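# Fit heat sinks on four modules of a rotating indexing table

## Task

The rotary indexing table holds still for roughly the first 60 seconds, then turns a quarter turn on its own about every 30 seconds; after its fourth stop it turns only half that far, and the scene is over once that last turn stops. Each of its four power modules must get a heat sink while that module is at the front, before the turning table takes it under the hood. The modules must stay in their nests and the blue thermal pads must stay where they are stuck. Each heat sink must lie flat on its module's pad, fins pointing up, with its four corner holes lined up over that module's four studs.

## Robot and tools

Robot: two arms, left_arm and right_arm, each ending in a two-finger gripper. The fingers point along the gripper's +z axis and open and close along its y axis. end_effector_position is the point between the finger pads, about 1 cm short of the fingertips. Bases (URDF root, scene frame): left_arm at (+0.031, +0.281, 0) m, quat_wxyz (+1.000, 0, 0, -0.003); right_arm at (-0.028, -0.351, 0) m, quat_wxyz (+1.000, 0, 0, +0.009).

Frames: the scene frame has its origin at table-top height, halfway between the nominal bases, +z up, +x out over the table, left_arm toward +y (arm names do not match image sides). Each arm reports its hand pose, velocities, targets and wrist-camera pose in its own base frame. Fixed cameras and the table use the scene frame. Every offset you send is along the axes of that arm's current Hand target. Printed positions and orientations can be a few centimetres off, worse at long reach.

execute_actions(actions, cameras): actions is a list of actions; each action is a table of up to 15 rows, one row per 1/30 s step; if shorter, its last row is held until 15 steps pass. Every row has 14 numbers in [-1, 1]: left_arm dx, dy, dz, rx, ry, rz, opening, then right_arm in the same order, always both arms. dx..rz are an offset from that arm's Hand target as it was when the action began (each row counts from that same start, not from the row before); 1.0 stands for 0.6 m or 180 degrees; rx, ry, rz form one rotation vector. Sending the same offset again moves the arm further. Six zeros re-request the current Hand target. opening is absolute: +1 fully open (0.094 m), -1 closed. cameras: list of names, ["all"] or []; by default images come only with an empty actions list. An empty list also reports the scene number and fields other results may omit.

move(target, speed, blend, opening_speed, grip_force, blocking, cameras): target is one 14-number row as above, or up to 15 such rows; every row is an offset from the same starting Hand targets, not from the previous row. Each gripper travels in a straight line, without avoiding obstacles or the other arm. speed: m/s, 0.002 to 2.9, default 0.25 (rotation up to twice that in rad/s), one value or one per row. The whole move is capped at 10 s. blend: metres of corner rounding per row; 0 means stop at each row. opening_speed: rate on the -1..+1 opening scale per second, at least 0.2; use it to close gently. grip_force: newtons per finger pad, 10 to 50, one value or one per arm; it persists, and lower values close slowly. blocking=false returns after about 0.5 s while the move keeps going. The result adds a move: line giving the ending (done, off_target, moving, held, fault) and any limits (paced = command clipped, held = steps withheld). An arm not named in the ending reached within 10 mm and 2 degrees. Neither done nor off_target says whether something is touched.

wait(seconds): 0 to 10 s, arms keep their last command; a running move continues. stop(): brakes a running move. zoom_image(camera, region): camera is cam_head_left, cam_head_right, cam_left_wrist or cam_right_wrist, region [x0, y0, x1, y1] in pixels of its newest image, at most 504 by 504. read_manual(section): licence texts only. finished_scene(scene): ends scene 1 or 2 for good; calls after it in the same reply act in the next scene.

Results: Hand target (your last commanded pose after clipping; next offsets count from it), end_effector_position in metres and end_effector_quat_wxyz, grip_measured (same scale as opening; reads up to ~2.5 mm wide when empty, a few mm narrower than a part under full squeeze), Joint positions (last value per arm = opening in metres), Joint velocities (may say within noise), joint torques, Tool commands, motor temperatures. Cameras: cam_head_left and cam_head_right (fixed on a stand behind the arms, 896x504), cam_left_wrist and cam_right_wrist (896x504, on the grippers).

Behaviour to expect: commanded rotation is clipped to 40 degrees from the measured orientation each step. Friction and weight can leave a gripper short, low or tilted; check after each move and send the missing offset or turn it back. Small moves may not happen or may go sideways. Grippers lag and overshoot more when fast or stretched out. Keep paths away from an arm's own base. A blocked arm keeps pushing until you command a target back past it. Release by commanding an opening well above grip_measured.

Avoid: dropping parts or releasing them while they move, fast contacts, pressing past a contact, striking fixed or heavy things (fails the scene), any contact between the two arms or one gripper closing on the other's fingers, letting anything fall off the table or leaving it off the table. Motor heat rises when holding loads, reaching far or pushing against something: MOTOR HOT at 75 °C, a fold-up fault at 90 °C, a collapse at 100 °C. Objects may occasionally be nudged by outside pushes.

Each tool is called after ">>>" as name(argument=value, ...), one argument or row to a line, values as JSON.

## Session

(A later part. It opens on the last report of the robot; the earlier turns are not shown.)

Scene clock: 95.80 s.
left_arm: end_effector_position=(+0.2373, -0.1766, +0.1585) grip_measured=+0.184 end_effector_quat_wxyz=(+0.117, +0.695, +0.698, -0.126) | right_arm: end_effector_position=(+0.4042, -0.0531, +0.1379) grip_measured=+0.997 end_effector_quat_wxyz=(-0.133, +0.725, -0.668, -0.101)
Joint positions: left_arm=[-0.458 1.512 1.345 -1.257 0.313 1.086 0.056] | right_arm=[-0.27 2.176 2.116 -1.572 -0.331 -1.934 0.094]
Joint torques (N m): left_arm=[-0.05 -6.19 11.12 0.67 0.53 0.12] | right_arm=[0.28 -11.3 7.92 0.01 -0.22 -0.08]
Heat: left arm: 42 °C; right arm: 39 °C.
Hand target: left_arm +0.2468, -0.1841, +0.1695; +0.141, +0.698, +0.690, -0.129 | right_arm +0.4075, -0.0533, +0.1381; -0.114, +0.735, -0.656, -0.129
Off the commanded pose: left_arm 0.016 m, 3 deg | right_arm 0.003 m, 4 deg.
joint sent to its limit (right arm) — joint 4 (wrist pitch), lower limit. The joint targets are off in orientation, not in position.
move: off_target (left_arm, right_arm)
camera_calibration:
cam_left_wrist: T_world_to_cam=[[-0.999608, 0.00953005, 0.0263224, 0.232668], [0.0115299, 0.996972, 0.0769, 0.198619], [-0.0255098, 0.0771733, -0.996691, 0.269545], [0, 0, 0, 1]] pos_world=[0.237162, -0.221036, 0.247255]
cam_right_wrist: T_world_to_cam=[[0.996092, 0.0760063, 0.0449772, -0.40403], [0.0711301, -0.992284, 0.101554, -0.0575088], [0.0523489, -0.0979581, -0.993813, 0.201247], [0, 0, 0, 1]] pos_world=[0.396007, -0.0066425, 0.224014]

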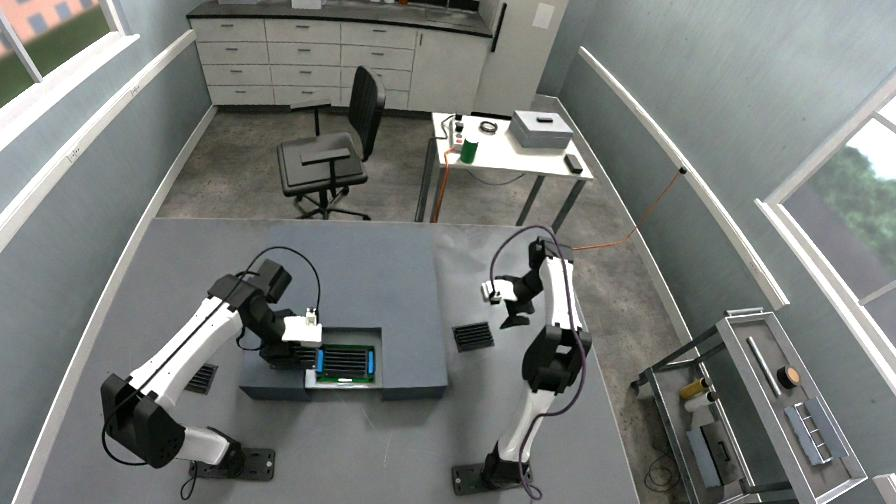

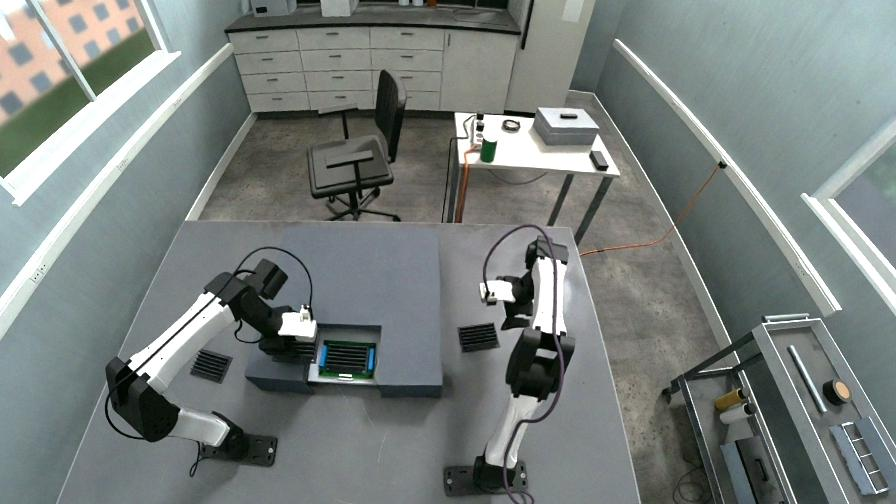

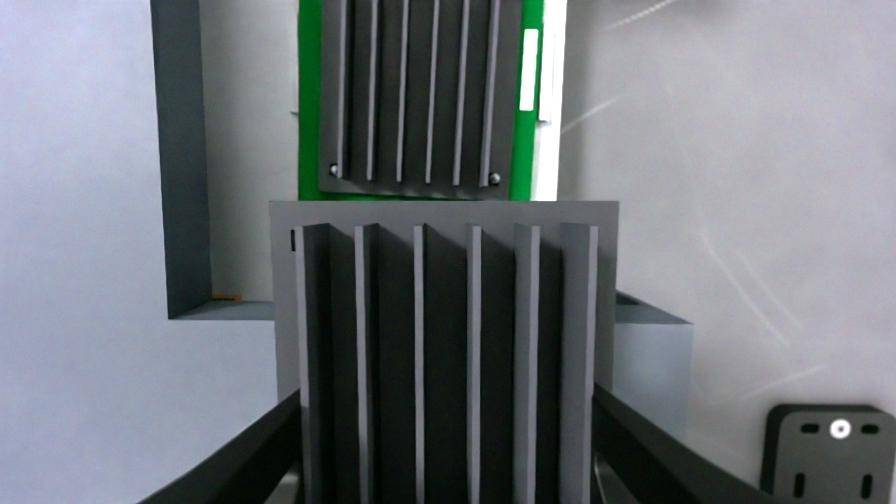

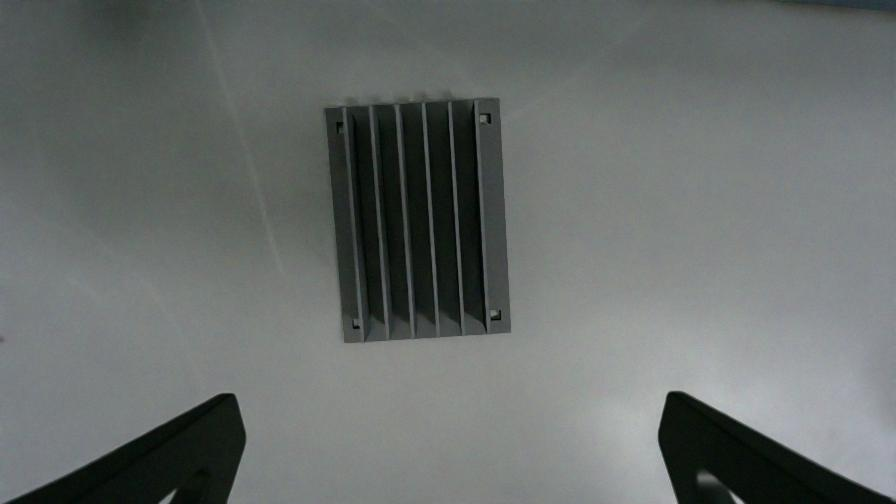

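>>> move(
  target=[0,0.01,0,-0.0022,-0.0033,0.0063,0.1,0.0058,0.0132,0.2017,-0.0064,0,-0.0178,1],
  speed=0.15,
  cameras=["cam_left_wrist","cam_right_wrist"],
)

Scene clock: 98.60 s.
left_arm: end_effector_position=(+0.2406, -0.1761, +0.1590) grip_measured=+0.184 end_effector_quat_wxyz=(+0.121, +0.701, +0.691, -0.127) | right_arm: end_effector_position=(+0.3971, -0.0173, +0.0320) grip_measured=+0.997 end_effector_quat_wxyz=(-0.117, +0.750, -0.638, -0.128)
Joint positions: left_arm=[-0.446 1.52 1.353 -1.257 0.322 1.116 0.056] | right_arm=[-0.186 2.196 1.722 -1.207 -0.331 -1.936 0.094]
Joint torques (N m): left_arm=[0.03 -6.01 11.12 0.76 0.54 0.12] | right_arm=[0.23 -11.38 4.68 0.08 -0.2 -0.06]
Heat: left arm: 42 °C; right arm: 39 °C.
Hand target: left_arm +0.2528, -0.1842, +0.1696; +0.148, +0.704, +0.683, -0.129 | right_arm +0.3952, -0.0168, +0.0232; -0.110, +0.754, -0.634, -0.132
Off the commanded pose: left_arm 0.018 m, 3 deg | right_arm 0.009 m, 1 deg.
move: off_target (left_arm)
camera_calibration:
cam_left_wrist: T_world_to_cam=[[-0.999418, 0.0278705, 0.019657, 0.240255], [0.0291637, 0.997197, 0.0688984, 0.195103], [-0.0176816, 0.0694316, -0.99743, 0.266894], [0, 0, 0, 1]] pos_world=[0.239144, -0.219783, 0.248043]
cam_right_wrist: T_world_to_cam=[[0.986984, 0.160817, -0.00120787, -0.388349], [0.160339, -0.983416, 0.084764, -0.0455116], [0.0124436, -0.0838543, -0.9964, 0.116108], [0, 0, 0, 1]] pos_world=[0.389146, 0.0274323, 0.119078]
Images, in order (width x height): cam_left_wrist 896x504, cam_right_wrist 896x504.

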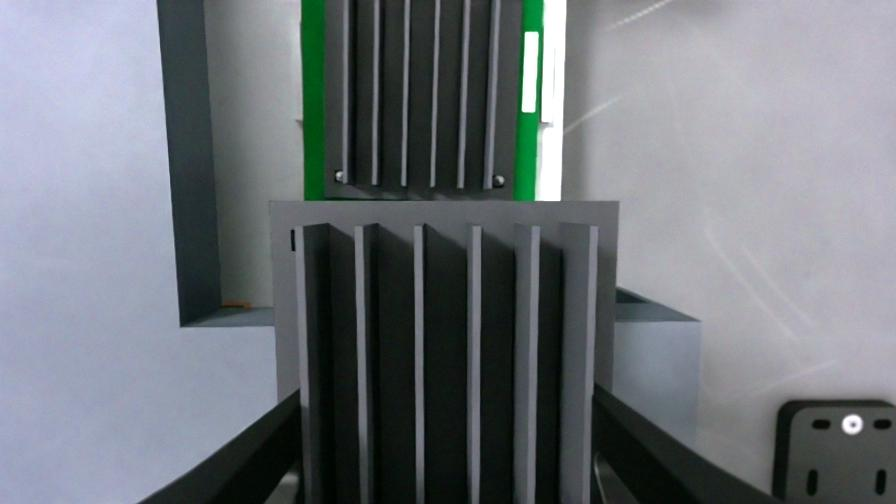

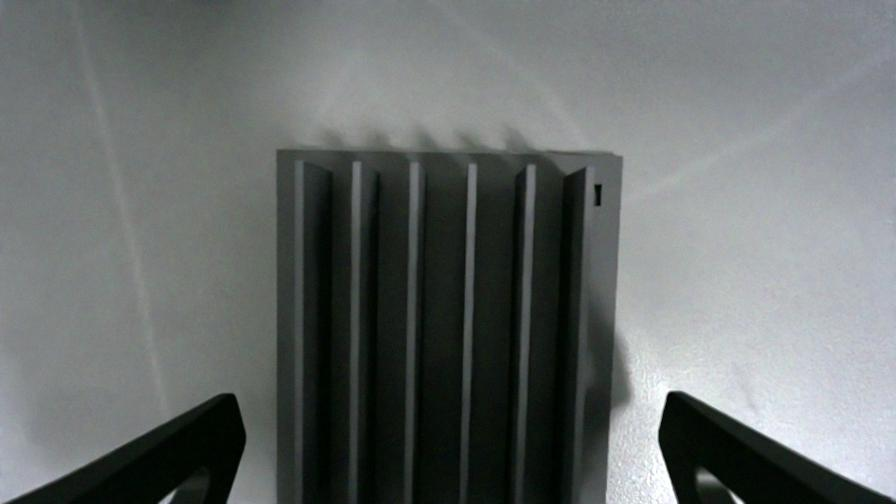

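>>> move(
  target=[
    [0,0,0,0,0,0,0.1,0.0013,0,0.0137,0.0021,0,0.0057,1],
    [0,0,0,0,0,0,0.1,0.0013,0,0.0137,0.0021,0,0.0057,0.1],
    [0,0,0,0,0,0,0.1,-0.0608,0,-0.1587,0.0021,0,0.0057,0.1],
  ],
  speed=0.15,
  opening_speed=1.5,
  cameras=["cam_right_wrist","cam_left_wrist"],
)

Scene clock: 102.33 s.
left_arm: end_effector_position=(+0.2406, -0.1761, +0.1590) grip_measured=+0.184 end_effector_quat_wxyz=(+0.121, +0.701, +0.691, -0.127) | right_arm: end_effector_position=(+0.3925, -0.0172, +0.1071) grip_measured=+0.216 end_effector_quat_wxyz=(-0.103, +0.744, -0.643, -0.147)
Joint positions: left_arm=[-0.446 1.52 1.353 -1.257 0.322 1.116 0.056] | right_arm=[-0.186 2.196 2.017 -1.548 -0.327 -1.928 0.057]
Joint torques (N m): left_arm=[0.06 -6.04 11.15 0.75 0.53 0.11] | right_arm=[0.58 -15.79 8.13 -0.25 -0.29 0.13]
Motor temperatures (°C): left_arm=[26 32 43 28 23 26 29] | right_arm=[26 40 34 28 23 23 24]
Heat: left arm: 43 °C; right arm: 40 °C.
Hand target: left_arm +0.2528, -0.1842, +0.1696; +0.148, +0.704, +0.683, -0.129 | right_arm +0.3950, -0.0147, +0.1251; -0.111, +0.748, -0.641, -0.131
Off the commanded pose: left_arm 0.018 m, 3 deg | right_arm 0.018 m, 2 deg.
move: off_target (left_arm, right_arm)
camera_calibration:
cam_left_wrist: T_world_to_cam=[[-0.999418, 0.0278705, 0.019657, 0.240255], [0.0291637, 0.997197, 0.0688984, 0.195103], [-0.0176816, 0.0694316, -0.99743, 0.266894], [0, 0, 0, 1]] pos_world=[0.239144, -0.219783, 0.248043]
cam_right_wrist: T_world_to_cam=[[0.986836, 0.154131, -0.0489667, -0.378745], [0.157457, -0.98479, 0.0734612, -0.0486473], [-0.0368993, -0.0802043, -0.996095, 0.210337], [0, 0, 0, 1]] pos_world=[0.38918, 0.0273389, 0.194543]
Images, in order (width x height): cam_left_wrist 896x504, cam_right_wrist 896x504.

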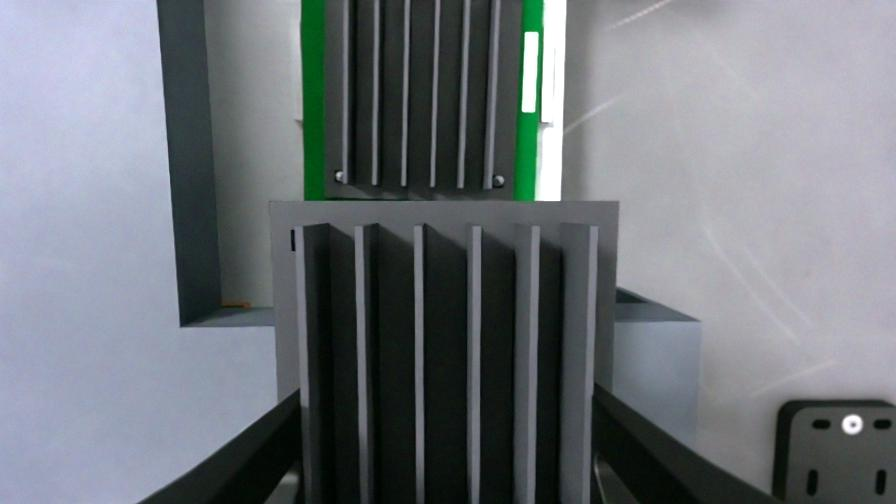

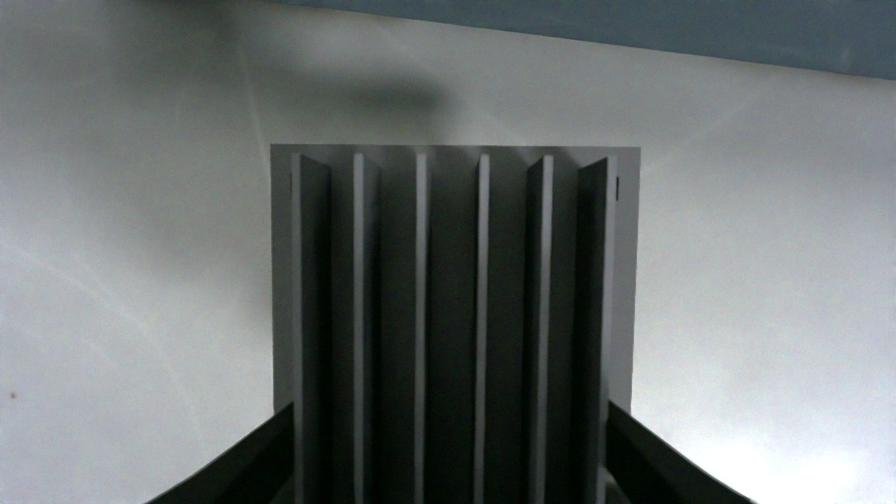

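>>> wait(
  seconds=3,
  cameras=["cam_left_wrist"],
)

Scene clock: 105.87 s.
left_arm: end_effector_position=(+0.2406, -0.1761, +0.1590) grip_measured=+0.184 end_effector_quat_wxyz=(+0.121, +0.701, +0.691, -0.127) | right_arm: end_effector_position=(+0.3925, -0.0172, +0.1071) grip_measured=+0.216 end_effector_quat_wxyz=(-0.103, +0.744, -0.644, -0.147)
Joint positions: left_arm=[-0.446 1.52 1.353 -1.257 0.322 1.116 0.056] | right_arm=[-0.186 2.196 2.017 -1.549 -0.327 -1.928 0.057]
Joint torques (N m): left_arm=[0.08 -6 11.14 0.76 0.53 0.11] | right_arm=[0.57 -15.82 8.18 -0.26 -0.31 0.09]
Heat: left arm: 43 °C; right arm: 41 °C.
Hand target: left_arm +0.2528, -0.1842, +0.1696; +0.148, +0.704, +0.683, -0.129 | right_arm +0.3950, -0.0147, +0.1251; -0.111, +0.748, -0.642, -0.131
Tool commands: left_gripper/opening=+0.1 right_gripper/opening=+0.1
Off the commanded pose: left_arm 0.018 m, 3 deg | right_arm 0.018 m, 2 deg.
wait: 3.00 s; at rest from the start
camera_calibration:
cam_left_wrist: T_world_to_cam=[[-0.999418, 0.0278705, 0.019657, 0.240255], [0.0291637, 0.997197, 0.0688984, 0.195103], [-0.0176816, 0.0694316, -0.99743, 0.266894], [0, 0, 0, 1]] pos_world=[0.239144, -0.219783, 0.248043]
Images, in order (width x height): cam_left_wrist 896x504.

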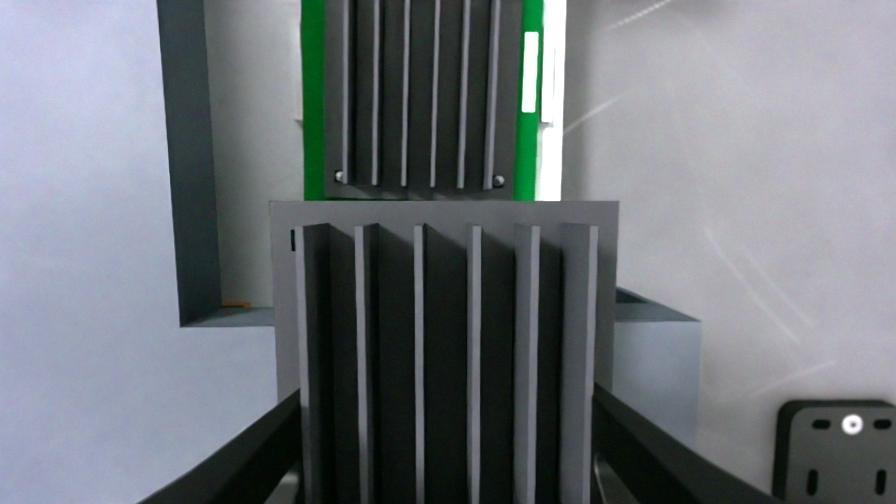

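>>> wait(
  seconds=2.5,
  cameras=["cam_left_wrist"],
)

Scene clock: 108.43 s.
left_arm: end_effector_position=(+0.2406, -0.1761, +0.1590) grip_measured=+0.184 end_effector_quat_wxyz=(+0.121, +0.701, +0.691, -0.127) | right_arm: end_effector_position=(+0.3925, -0.0172, +0.1071) grip_measured=+0.216 end_effector_quat_wxyz=(-0.103, +0.744, -0.644, -0.147)
Joint positions: left_arm=[-0.446 1.52 1.353 -1.257 0.322 1.116 0.056] | right_arm=[-0.186 2.196 2.017 -1.549 -0.327 -1.928 0.057]
Joint torques (N m): left_arm=[0.1 -6.05 11.11 0.74 0.54 0.12] | right_arm=[0.49 -15.77 8.12 -0.25 -0.29 0.12]
Heat: left arm: 43 °C; right arm: 42 °C.
Hand target: left_arm +0.2528, -0.1842, +0.1696; +0.148, +0.704, +0.683, -0.129 | right_arm +0.3950, -0.0147, +0.1251; -0.111, +0.748, -0.642, -0.131
Tool commands: left_gripper/opening=+0.1 right_gripper/opening=+0.1
Off the commanded pose: left_arm 0.018 m, 3 deg | right_arm 0.018 m, 2 deg.
wait: 2.50 s; at rest by 0.10 s
camera_calibration:
cam_left_wrist: T_world_to_cam=[[-0.999418, 0.0278705, 0.019657, 0.240255], [0.0291637, 0.997197, 0.0688984, 0.195103], [-0.0176816, 0.0694316, -0.99743, 0.266894], [0, 0, 0, 1]] pos_world=[0.239144, -0.219783, 0.248043]
Images, in order (width x height): cam_left_wrist 896x504.

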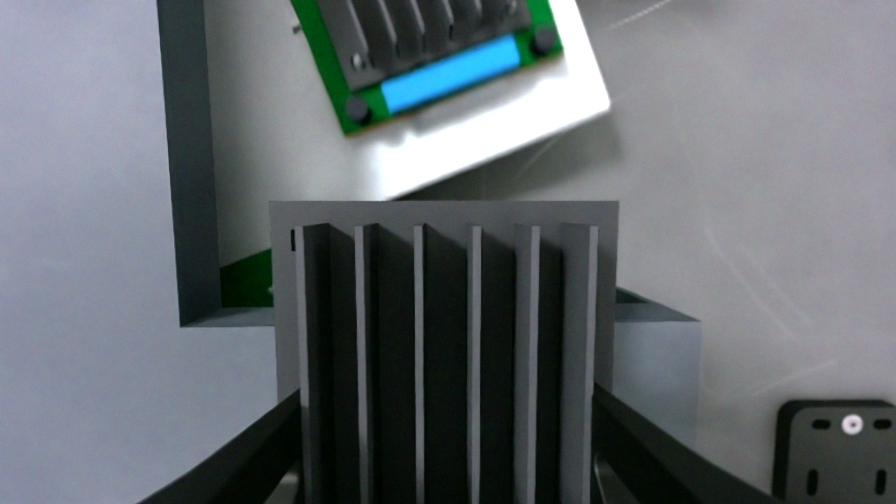

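>>> wait(
  seconds=2.8,
  cameras=["cam_left_wrist"],
)

>>> zoom_image(
  camera="cam_left_wrist",
  region=[270, 0, 620, 250],
)

Scene clock: 111.40 s.
left_arm: end_effector_position=(+0.2406, -0.1761, +0.1590) grip_measured=+0.184 end_effector_quat_wxyz=(+0.121, +0.701, +0.691, -0.127) | right_arm: end_effector_position=(+0.3925, -0.0172, +0.1071) grip_measured=+0.216 end_effector_quat_wxyz=(-0.103, +0.744, -0.644, -0.147)
Joint positions: left_arm=[-0.446 1.52 1.353 -1.257 0.322 1.116 0.056] | right_arm=[-0.186 2.196 2.017 -1.549 -0.327 -1.928 0.057]
Joint torques (N m): left_arm=[0.09 -6.04 11.1 0.75 0.54 0.11] | right_arm=[0.43 -15.77 8.14 -0.22 -0.3 0.15]
Heat: left arm: 43 °C; right arm: 43 °C.
Hand target: left_arm +0.2528, -0.1842, +0.1696; +0.148, +0.704, +0.683, -0.129 | right_arm +0.3950, -0.0147, +0.1251; -0.111, +0.748, -0.642, -0.131
Tool commands: left_gripper/opening=+0.1 right_gripper/opening=+0.1
Off the commanded pose: left_arm 0.018 m, 3 deg | right_arm 0.018 m, 2 deg.
wait: 2.80 s; at rest from the start
camera_calibration:
cam_left_wrist: T_world_to_cam=[[-0.999418, 0.0278705, 0.019657, 0.240255], [0.0291637, 0.997197, 0.0688984, 0.195103], [-0.0176816, 0.0694316, -0.99743, 0.266894], [0, 0, 0, 1]] pos_world=[0.239144, -0.219783, 0.248043]
Images, in order (width x height): cam_left_wrist 896x504.

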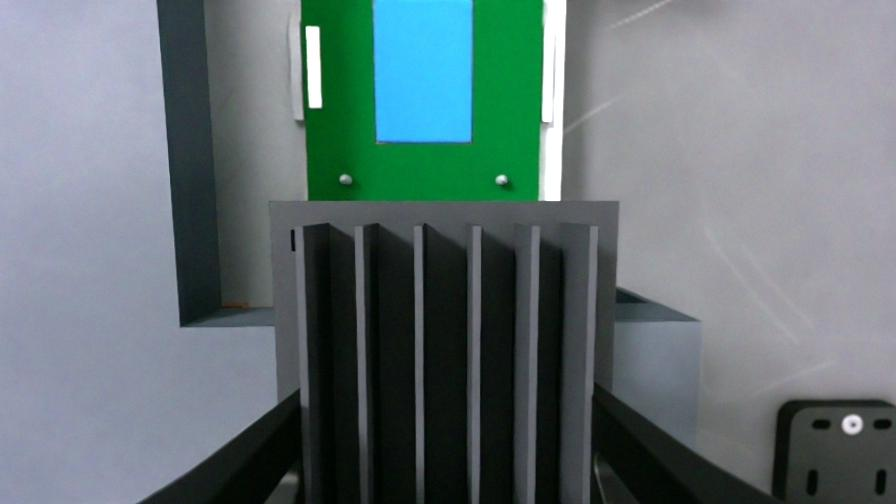

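Scaled by 1.440 from the camera's 896x504 image, which has a finer 1280x720 frame.

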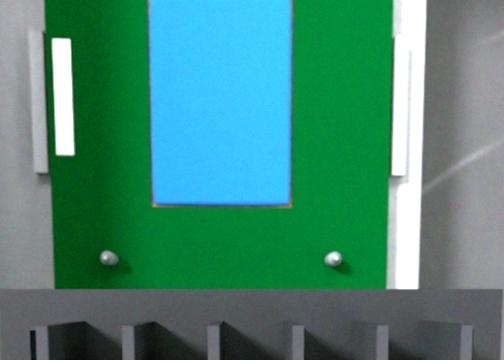

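>>> move(
  target=[
    [-0.1681,-0.0068,0.0698,0.0087,0.0115,-0.0036,0.1,0,0,0,0,0,0,0.1],
    [-0.1135,-0.0113,0.2013,0.0087,0.0115,-0.0036,0.1,0,0,0,0,0,0,0.1],
  ],
  speed=0.2,
  blend=[0.01,0],
  cameras=["cam_left_wrist","cam_head_left"],
)

>>> zoom_image(
  camera="cam_left_wrist",
  region=[270, 190, 330, 270],
)

>>> zoom_image(
  camera="cam_head_left",
  region=[310, 340, 380, 390],
)

Scene clock: 114.80 s.
left_arm: end_effector_position=(+0.2421, -0.2904, +0.0861) grip_measured=+0.184 end_effector_quat_wxyz=(+0.118, +0.708, +0.684, -0.130) | right_arm: end_effector_position=(+0.3925, -0.0172, +0.1071) grip_measured=+0.216 end_effector_quat_wxyz=(-0.103, +0.744, -0.644, -0.147)
Joint positions: left_arm=[-0.752 1.774 1.332 -0.9 0.271 0.82 0.056] | right_arm=[-0.186 2.196 2.017 -1.549 -0.327 -1.928 0.057]
Joint torques (N m): left_arm=[-0.55 -9.59 6.65 1.03 0.14 -0.16] | right_arm=[0.57 -15.87 8.18 -0.24 -0.3 0.12]
Heat: left arm: 43 °C; right arm: 44 °C.
Hand target: left_arm +0.2462, -0.2932, +0.0840; +0.125, +0.704, +0.687, -0.126 | right_arm +0.3950, -0.0147, +0.1251; -0.111, +0.748, -0.642, -0.131
Off the commanded pose: left_arm 0.005 m, 1 deg | right_arm 0.018 m, 2 deg.
move: off_target (right_arm)
camera_calibration:
cam_left_wrist: T_world_to_cam=[[-0.998594, 0.0466095, 0.0252583, 0.251079], [0.0482519, 0.996458, 0.0688773, 0.309218], [-0.0219585, 0.0699992, -0.997305, 0.203339], [0, 0, 0, 1]] pos_world=[0.24027, -0.334059, 0.175151]
Images, in order (width x height): cam_head_left 896x504, cam_left_wrist 896x504.

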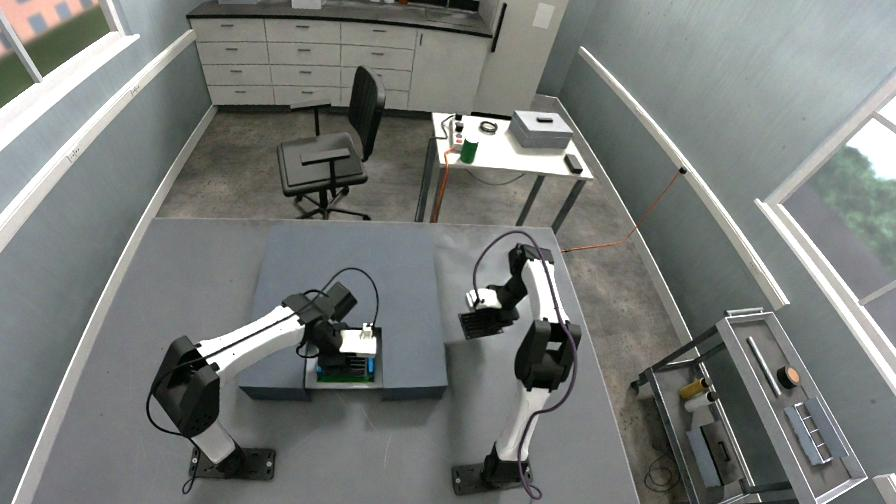

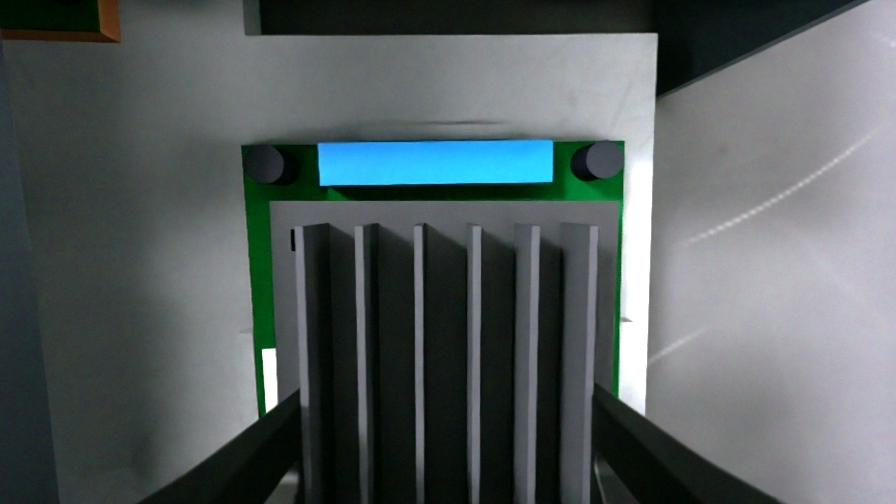

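Scaled by 6.300 from the camera's 896x504 image, which has a finer 1280x720 frame.

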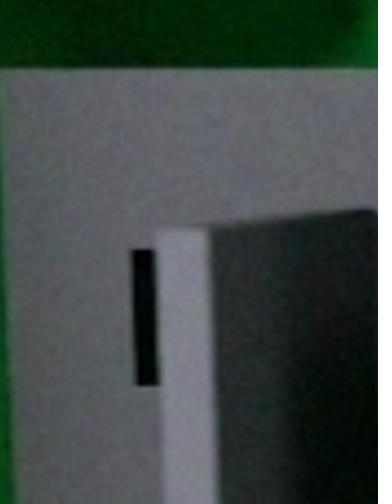

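Scaled by 7.200 from the camera's 896x504 image, which has a finer 1280x720 frame.

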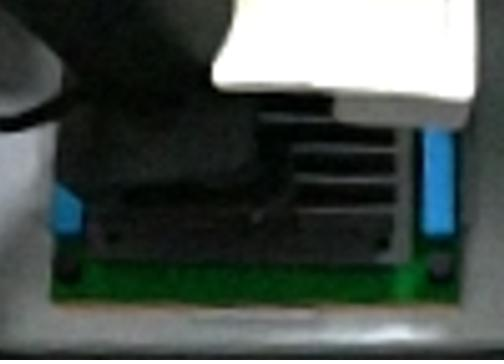

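>>> move(
  target=[0.0052,0.0067,0.0070,-0.0060,-0.0006,-0.0062,0.1,0,0,0,0,0,0,0.1],
  speed=0.1,
  cameras=["cam_left_wrist","cam_head_left"],
)

>>> zoom_image(
  camera="cam_left_wrist",
  region=[270, 190, 330, 270],
)

>>> zoom_image(
  camera="cam_head_left",
  region=[310, 340, 380, 390],
)

Scene clock: 116.53 s.
left_arm: end_effector_position=(+0.2447, -0.2909, +0.0815) grip_measured=+0.184 end_effector_quat_wxyz=(+0.123, +0.702, +0.690, -0.127) | right_arm: end_effector_position=(+0.3925, -0.0172, +0.1071) grip_measured=+0.216 end_effector_quat_wxyz=(-0.103, +0.744, -0.644, -0.147)
Joint positions: left_arm=[-0.752 1.774 1.312 -0.866 0.262 0.803 0.056] | right_arm=[-0.186 2.196 2.017 -1.549 -0.327 -1.928 0.057]
Joint torques (N m): left_arm=[-0.14 -9.72 6.31 1.07 0.13 -0.18] | right_arm=[0.54 -15.8 8.17 -0.25 -0.31 0.1]
Heat: left arm: 43 °C; right arm: 44 °C.
Hand target: left_arm +0.2503, -0.2918, +0.0790; +0.131, +0.696, +0.695, -0.122 | right_arm +0.3950, -0.0147, +0.1251; -0.111, +0.748, -0.642, -0.131
Off the commanded pose: left_arm 0.006 m, 1 deg | right_arm 0.018 m, 2 deg.
move: off_target (right_arm)
camera_calibration:
cam_left_wrist: T_world_to_cam=[[-0.99948, 0.0282011, 0.0156048, 0.249467], [0.0291825, 0.997345, 0.0667125, 0.31491], [-0.0136821, 0.0671332, -0.99765, 0.196099], [0, 0, 0, 1]] pos_world=[0.24283, -0.334274, 0.170737]
Images, in order (width x height): cam_head_left 896x504, cam_left_wrist 896x504.

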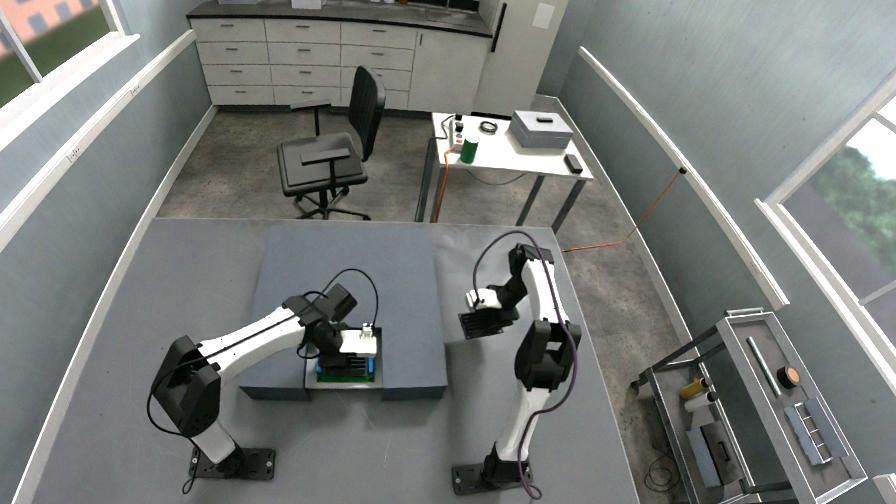

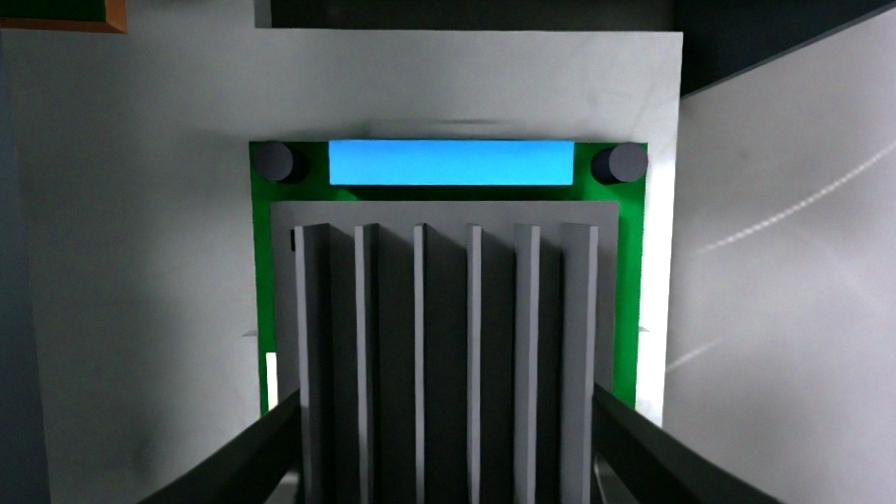

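Scaled by 6.300 from the camera's 896x504 image, which has a finer 1280x720 frame.

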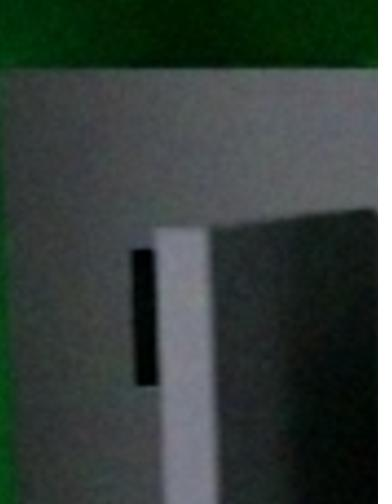

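Scaled by 7.200 from the camera's 896x504 image, which has a finer 1280x720 frame.

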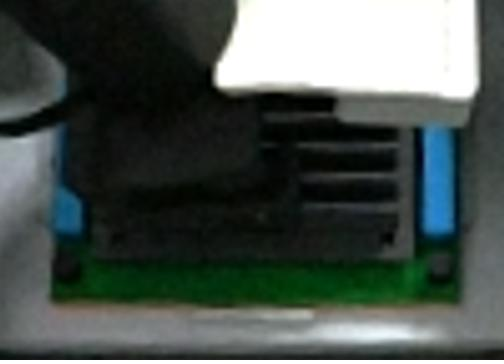

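>>> move(
  target=[0.0042,-0.0055,0.0197,0,0,0,0.1,0,0,0,0,0,0,0.1],
  speed=0.05,
  cameras=["cam_left_wrist","cam_head_left"],
)

>>> zoom_image(
  camera="cam_left_wrist",
  region=[270, 190, 330, 270],
)

>>> zoom_image(
  camera="cam_head_left",
  region=[310, 340, 380, 390],
)

>>> zoom_image(
  camera="cam_left_wrist",
  region=[570, 190, 630, 270],
)

Scene clock: 117.80 s.
left_arm: end_effector_position=(+0.2437, -0.2895, +0.0736) grip_measured=+0.184 end_effector_quat_wxyz=(+0.123, +0.699, +0.693, -0.126) | right_arm: end_effector_position=(+0.3925, -0.0172, +0.1071) grip_measured=+0.216 end_effector_quat_wxyz=(-0.103, +0.744, -0.644, -0.147)
Joint positions: left_arm=[-0.752 1.774 1.279 -0.833 0.26 0.796 0.056] | right_arm=[-0.186 2.196 2.017 -1.549 -0.327 -1.928 0.057]
Joint torques (N m): left_arm=[-0.88 -8.95 5.41 1.26 0.11 -0.21] | right_arm=[0.5 -15.73 8.14 -0.25 -0.29 0.13]
Heat: left arm: 43 °C; right arm: 44 °C.
Hand target: left_arm +0.2471, -0.2936, +0.0670; +0.131, +0.696, +0.695, -0.122 | right_arm +0.3950, -0.0147, +0.1251; -0.111, +0.748, -0.642, -0.131
Off the commanded pose: left_arm 0.008 m, 1 deg | right_arm 0.018 m, 2 deg.
move: off_target (right_arm)
camera_calibration:
cam_left_wrist: T_world_to_cam=[[-0.999651, 0.0209379, 0.016101, 0.246497], [0.0219763, 0.997492, 0.0672738, 0.31588], [-0.0146521, 0.0676042, -0.997605, 0.188409], [0, 0, 0, 1]] pos_world=[0.24223, -0.332986, 0.162738]
Images, in order (width x height): cam_head_left 896x504, cam_left_wrist 896x504.

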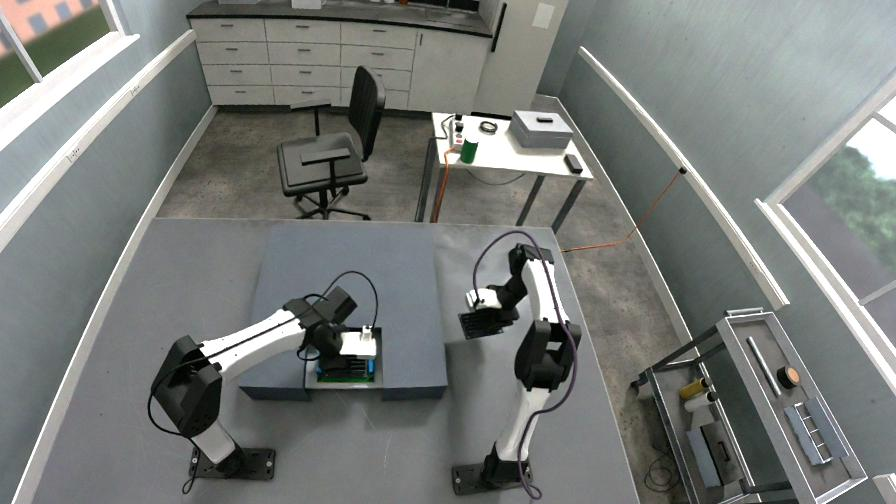

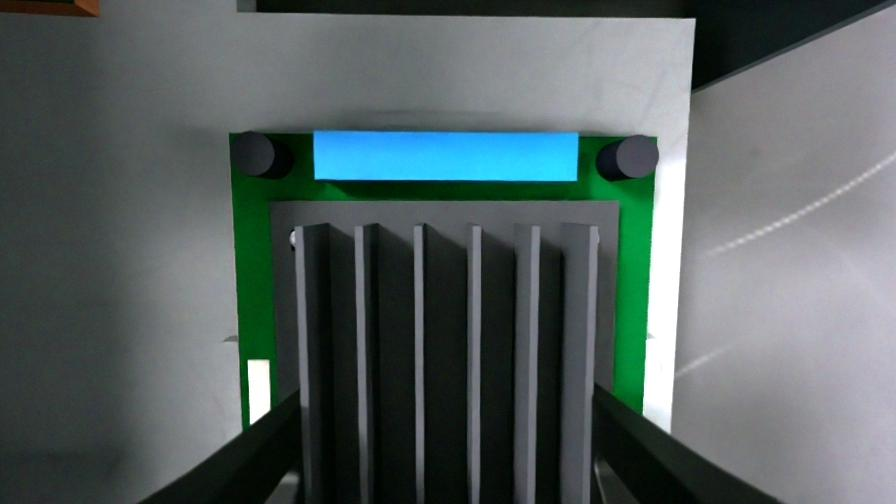

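Scaled by 6.300 from the camera's 896x504 image, which has a finer 1280x720 frame.

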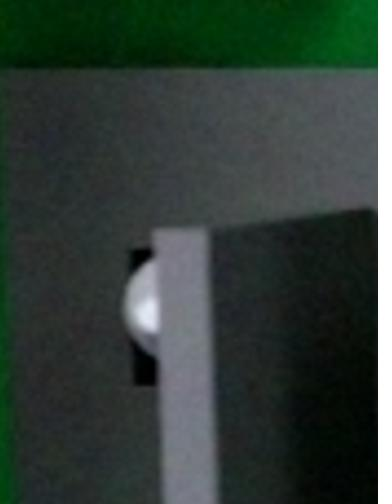

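Scaled by 7.200 from the camera's 896x504 image, which has a finer 1280x720 frame.

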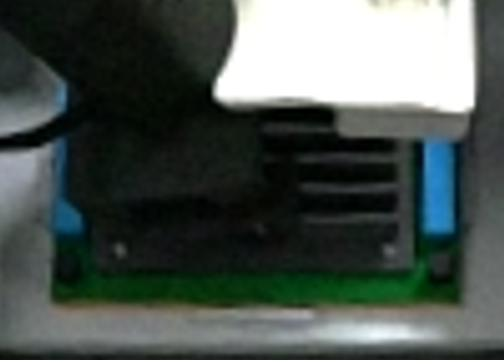

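Scaled by 6.300 from the camera's 896x504 image, which has a finer 1280x720 frame.

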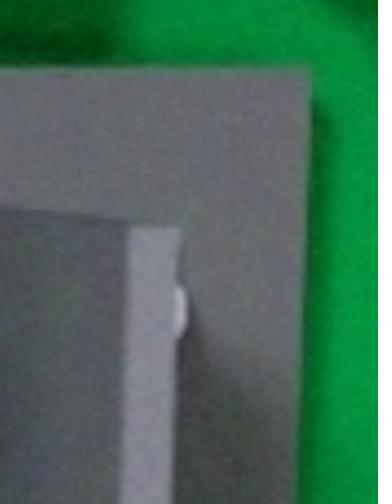

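>>> move(
  target=[
    [0,0,0,0,0,0,0.5,0,0,0,0,0,0,0.1],
    [-0.0528,0,-0.1404,0,0,0,0.5,-0.0508,0,-0.141,0,0,0,0.1],
  ],
  speed=0.2,
  opening_speed=1.5,
  cameras=["cam_left_wrist"],
)

>>> zoom_image(
  camera="cam_left_wrist",
  region=[300, 180, 600, 480],
)

Scene clock: 120.20 s.
left_arm: end_effector_position=(+0.2443, -0.2917, +0.1379) grip_measured=+0.497 end_effector_quat_wxyz=(+0.110, +0.697, +0.697, -0.127) | right_arm: end_effector_position=(+0.3946, -0.0176, +0.2005) grip_measured=+0.216 end_effector_quat_wxyz=(-0.164, +0.737, -0.654, -0.043)
Joint positions: left_arm=[-0.755 1.774 1.543 -1.122 0.26 0.788 0.07] | right_arm=[-0.186 2.001 2.103 -1.575 -0.327 -1.861 0.057]
Joint torques (N m): left_arm=[-0.9 -13.27 10.22 0.58 0.11 -0.16] | right_arm=[0.06 -13.3 7.58 0.38 -0.51 0.17]
Motor temperatures (°C): left_arm=[26 34 43 28 23 26 29] | right_arm=[26 45 35 27 23 23 25]
Heat: left arm: 43 °C; right arm: 45 °C.
Hand target: left_arm +0.2459, -0.2937, +0.1570; +0.131, +0.696, +0.695, -0.122 | right_arm +0.3951, -0.0146, +0.2150; -0.111, +0.748, -0.642, -0.131
Off the commanded pose: left_arm 0.019 m, 3 deg | right_arm 0.015 m, 12 deg.
joint sent to its limit (right arm) — joint 4 (wrist pitch), lower limit. The joint targets are off in orientation, not in position.
move: off_target (left_arm, right_arm)
camera_calibration:
cam_left_wrist: T_world_to_cam=[[-0.999157, 0.0163549, 0.0376626, 0.241687], [0.0194897, 0.996239, 0.0844317, 0.311619], [-0.03614, 0.0850946, -0.995717, 0.26271], [0, 0, 0, 1]] pos_world=[0.244904, -0.336755, 0.226171]
Images, in order (width x height): cam_left_wrist 896x504.

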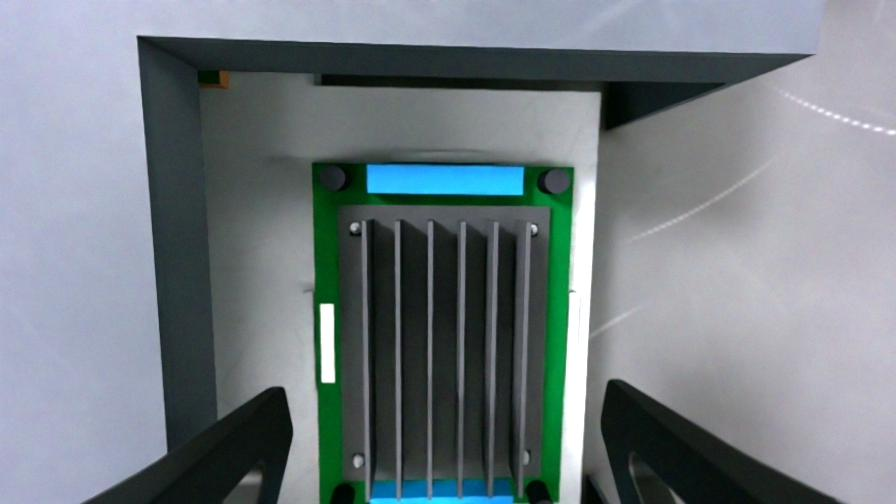

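Scaled by 1.680 from the camera's 896x504 image, which has a finer 1280x720 frame.

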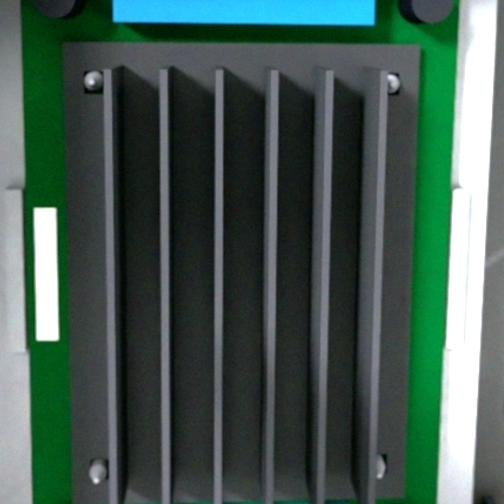

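>>> move(
  target=[
    [-0.0293,0,-0.078,0,0,0,0.5,-0.1,0.0259,0.03,0.0117,-0.0042,0.0164,0.1],
    [0.2358,-0.2417,-0.1777,0,0,0,1,-0.3605,0.0933,0.1935,0.0352,-0.0126,0.0491,0.1],
  ],
  speed=0.25,
  blend=[0.02,0],
  cameras=["cam_right_wrist","cam_head_right"],
)

>>> zoom_image(
  camera="cam_right_wrist",
  region=[270, 0, 650, 230],
)

Scene clock: 123.57 s.
left_arm: end_effector_position=(+0.1049, -0.1253, +0.2084) grip_measured=+0.997 end_effector_quat_wxyz=(+0.142, +0.694, +0.696, -0.112) | right_arm: end_effector_position=(+0.3027, +0.2175, +0.1665) grip_measured=+0.216 end_effector_quat_wxyz=(-0.132, +0.689, -0.701, -0.126)
Joint positions: left_arm=[-0.578 0.977 1.191 -1.545 0.277 0.956 0.094] | right_arm=[0.476 1.777 1.656 -1.264 -0.319 -1.048 0.057]
Joint torques (N m): left_arm=[0.12 -1.06 5.29 0.62 0.41 0.13] | right_arm=[-0.12 -13.96 5.3 0.83 -0.29 0.16]
Heat: left arm: 42 °C; right arm: 45 °C.
Hand target: left_arm +0.1001, -0.1239, +0.2051; +0.131, +0.696, +0.695, -0.122 | right_arm +0.3027, +0.2168, +0.1791; -0.155, +0.686, -0.701, -0.118
Off the commanded pose: left_arm 0.006 m, 2 deg | right_arm 0.013 m, 3 deg.
joint sent to its limit (left arm) — joint 4 (wrist pitch), lower limit. The joint targets still meet the commanded pose.
move: off_target (right_arm)
camera_calibration:
cam_right_wrist: T_world_to_cam=[[0.999875, -0.013887, -0.00751725, -0.297562], [-0.0133581, -0.997708, 0.0663397, 0.247926], [-0.00842128, -0.066231, -0.997769, 0.273783], [0, 0, 0, 1]] pos_world=[0.303142, 0.261359, 0.254488]
Images, in order (width x height): cam_head_right 896x504, cam_right_wrist 896x504.

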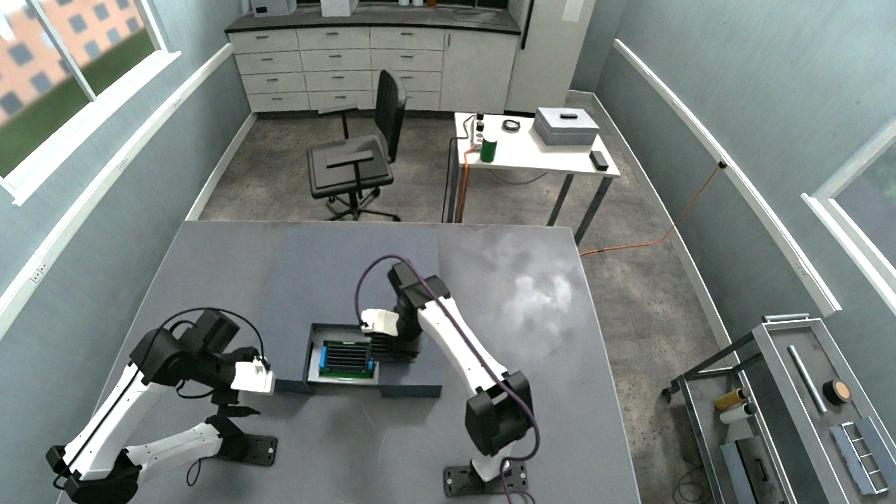

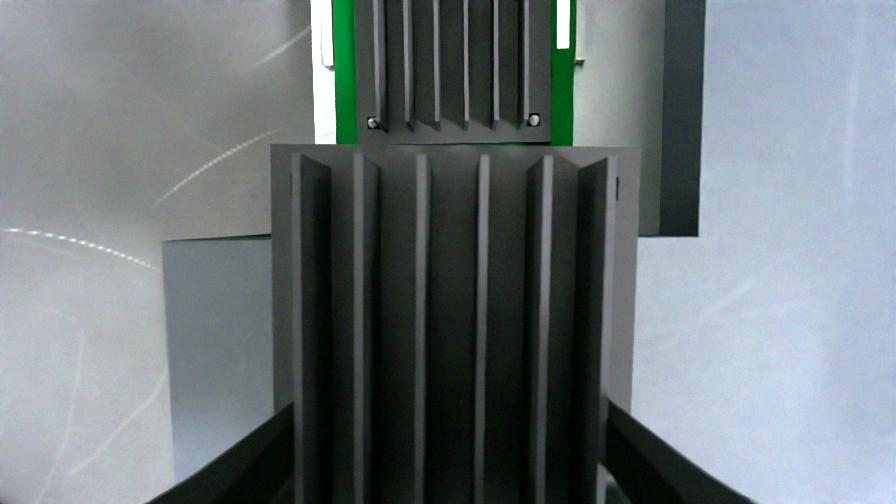

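Scaled by 1.326 from the camera's 896x504 image, which has a finer 1280x720 frame.

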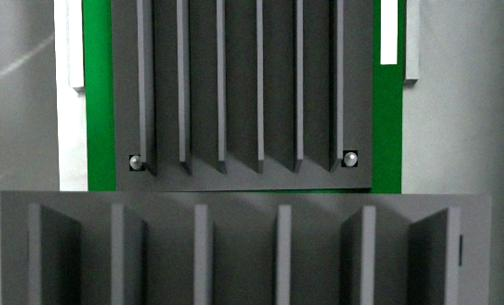

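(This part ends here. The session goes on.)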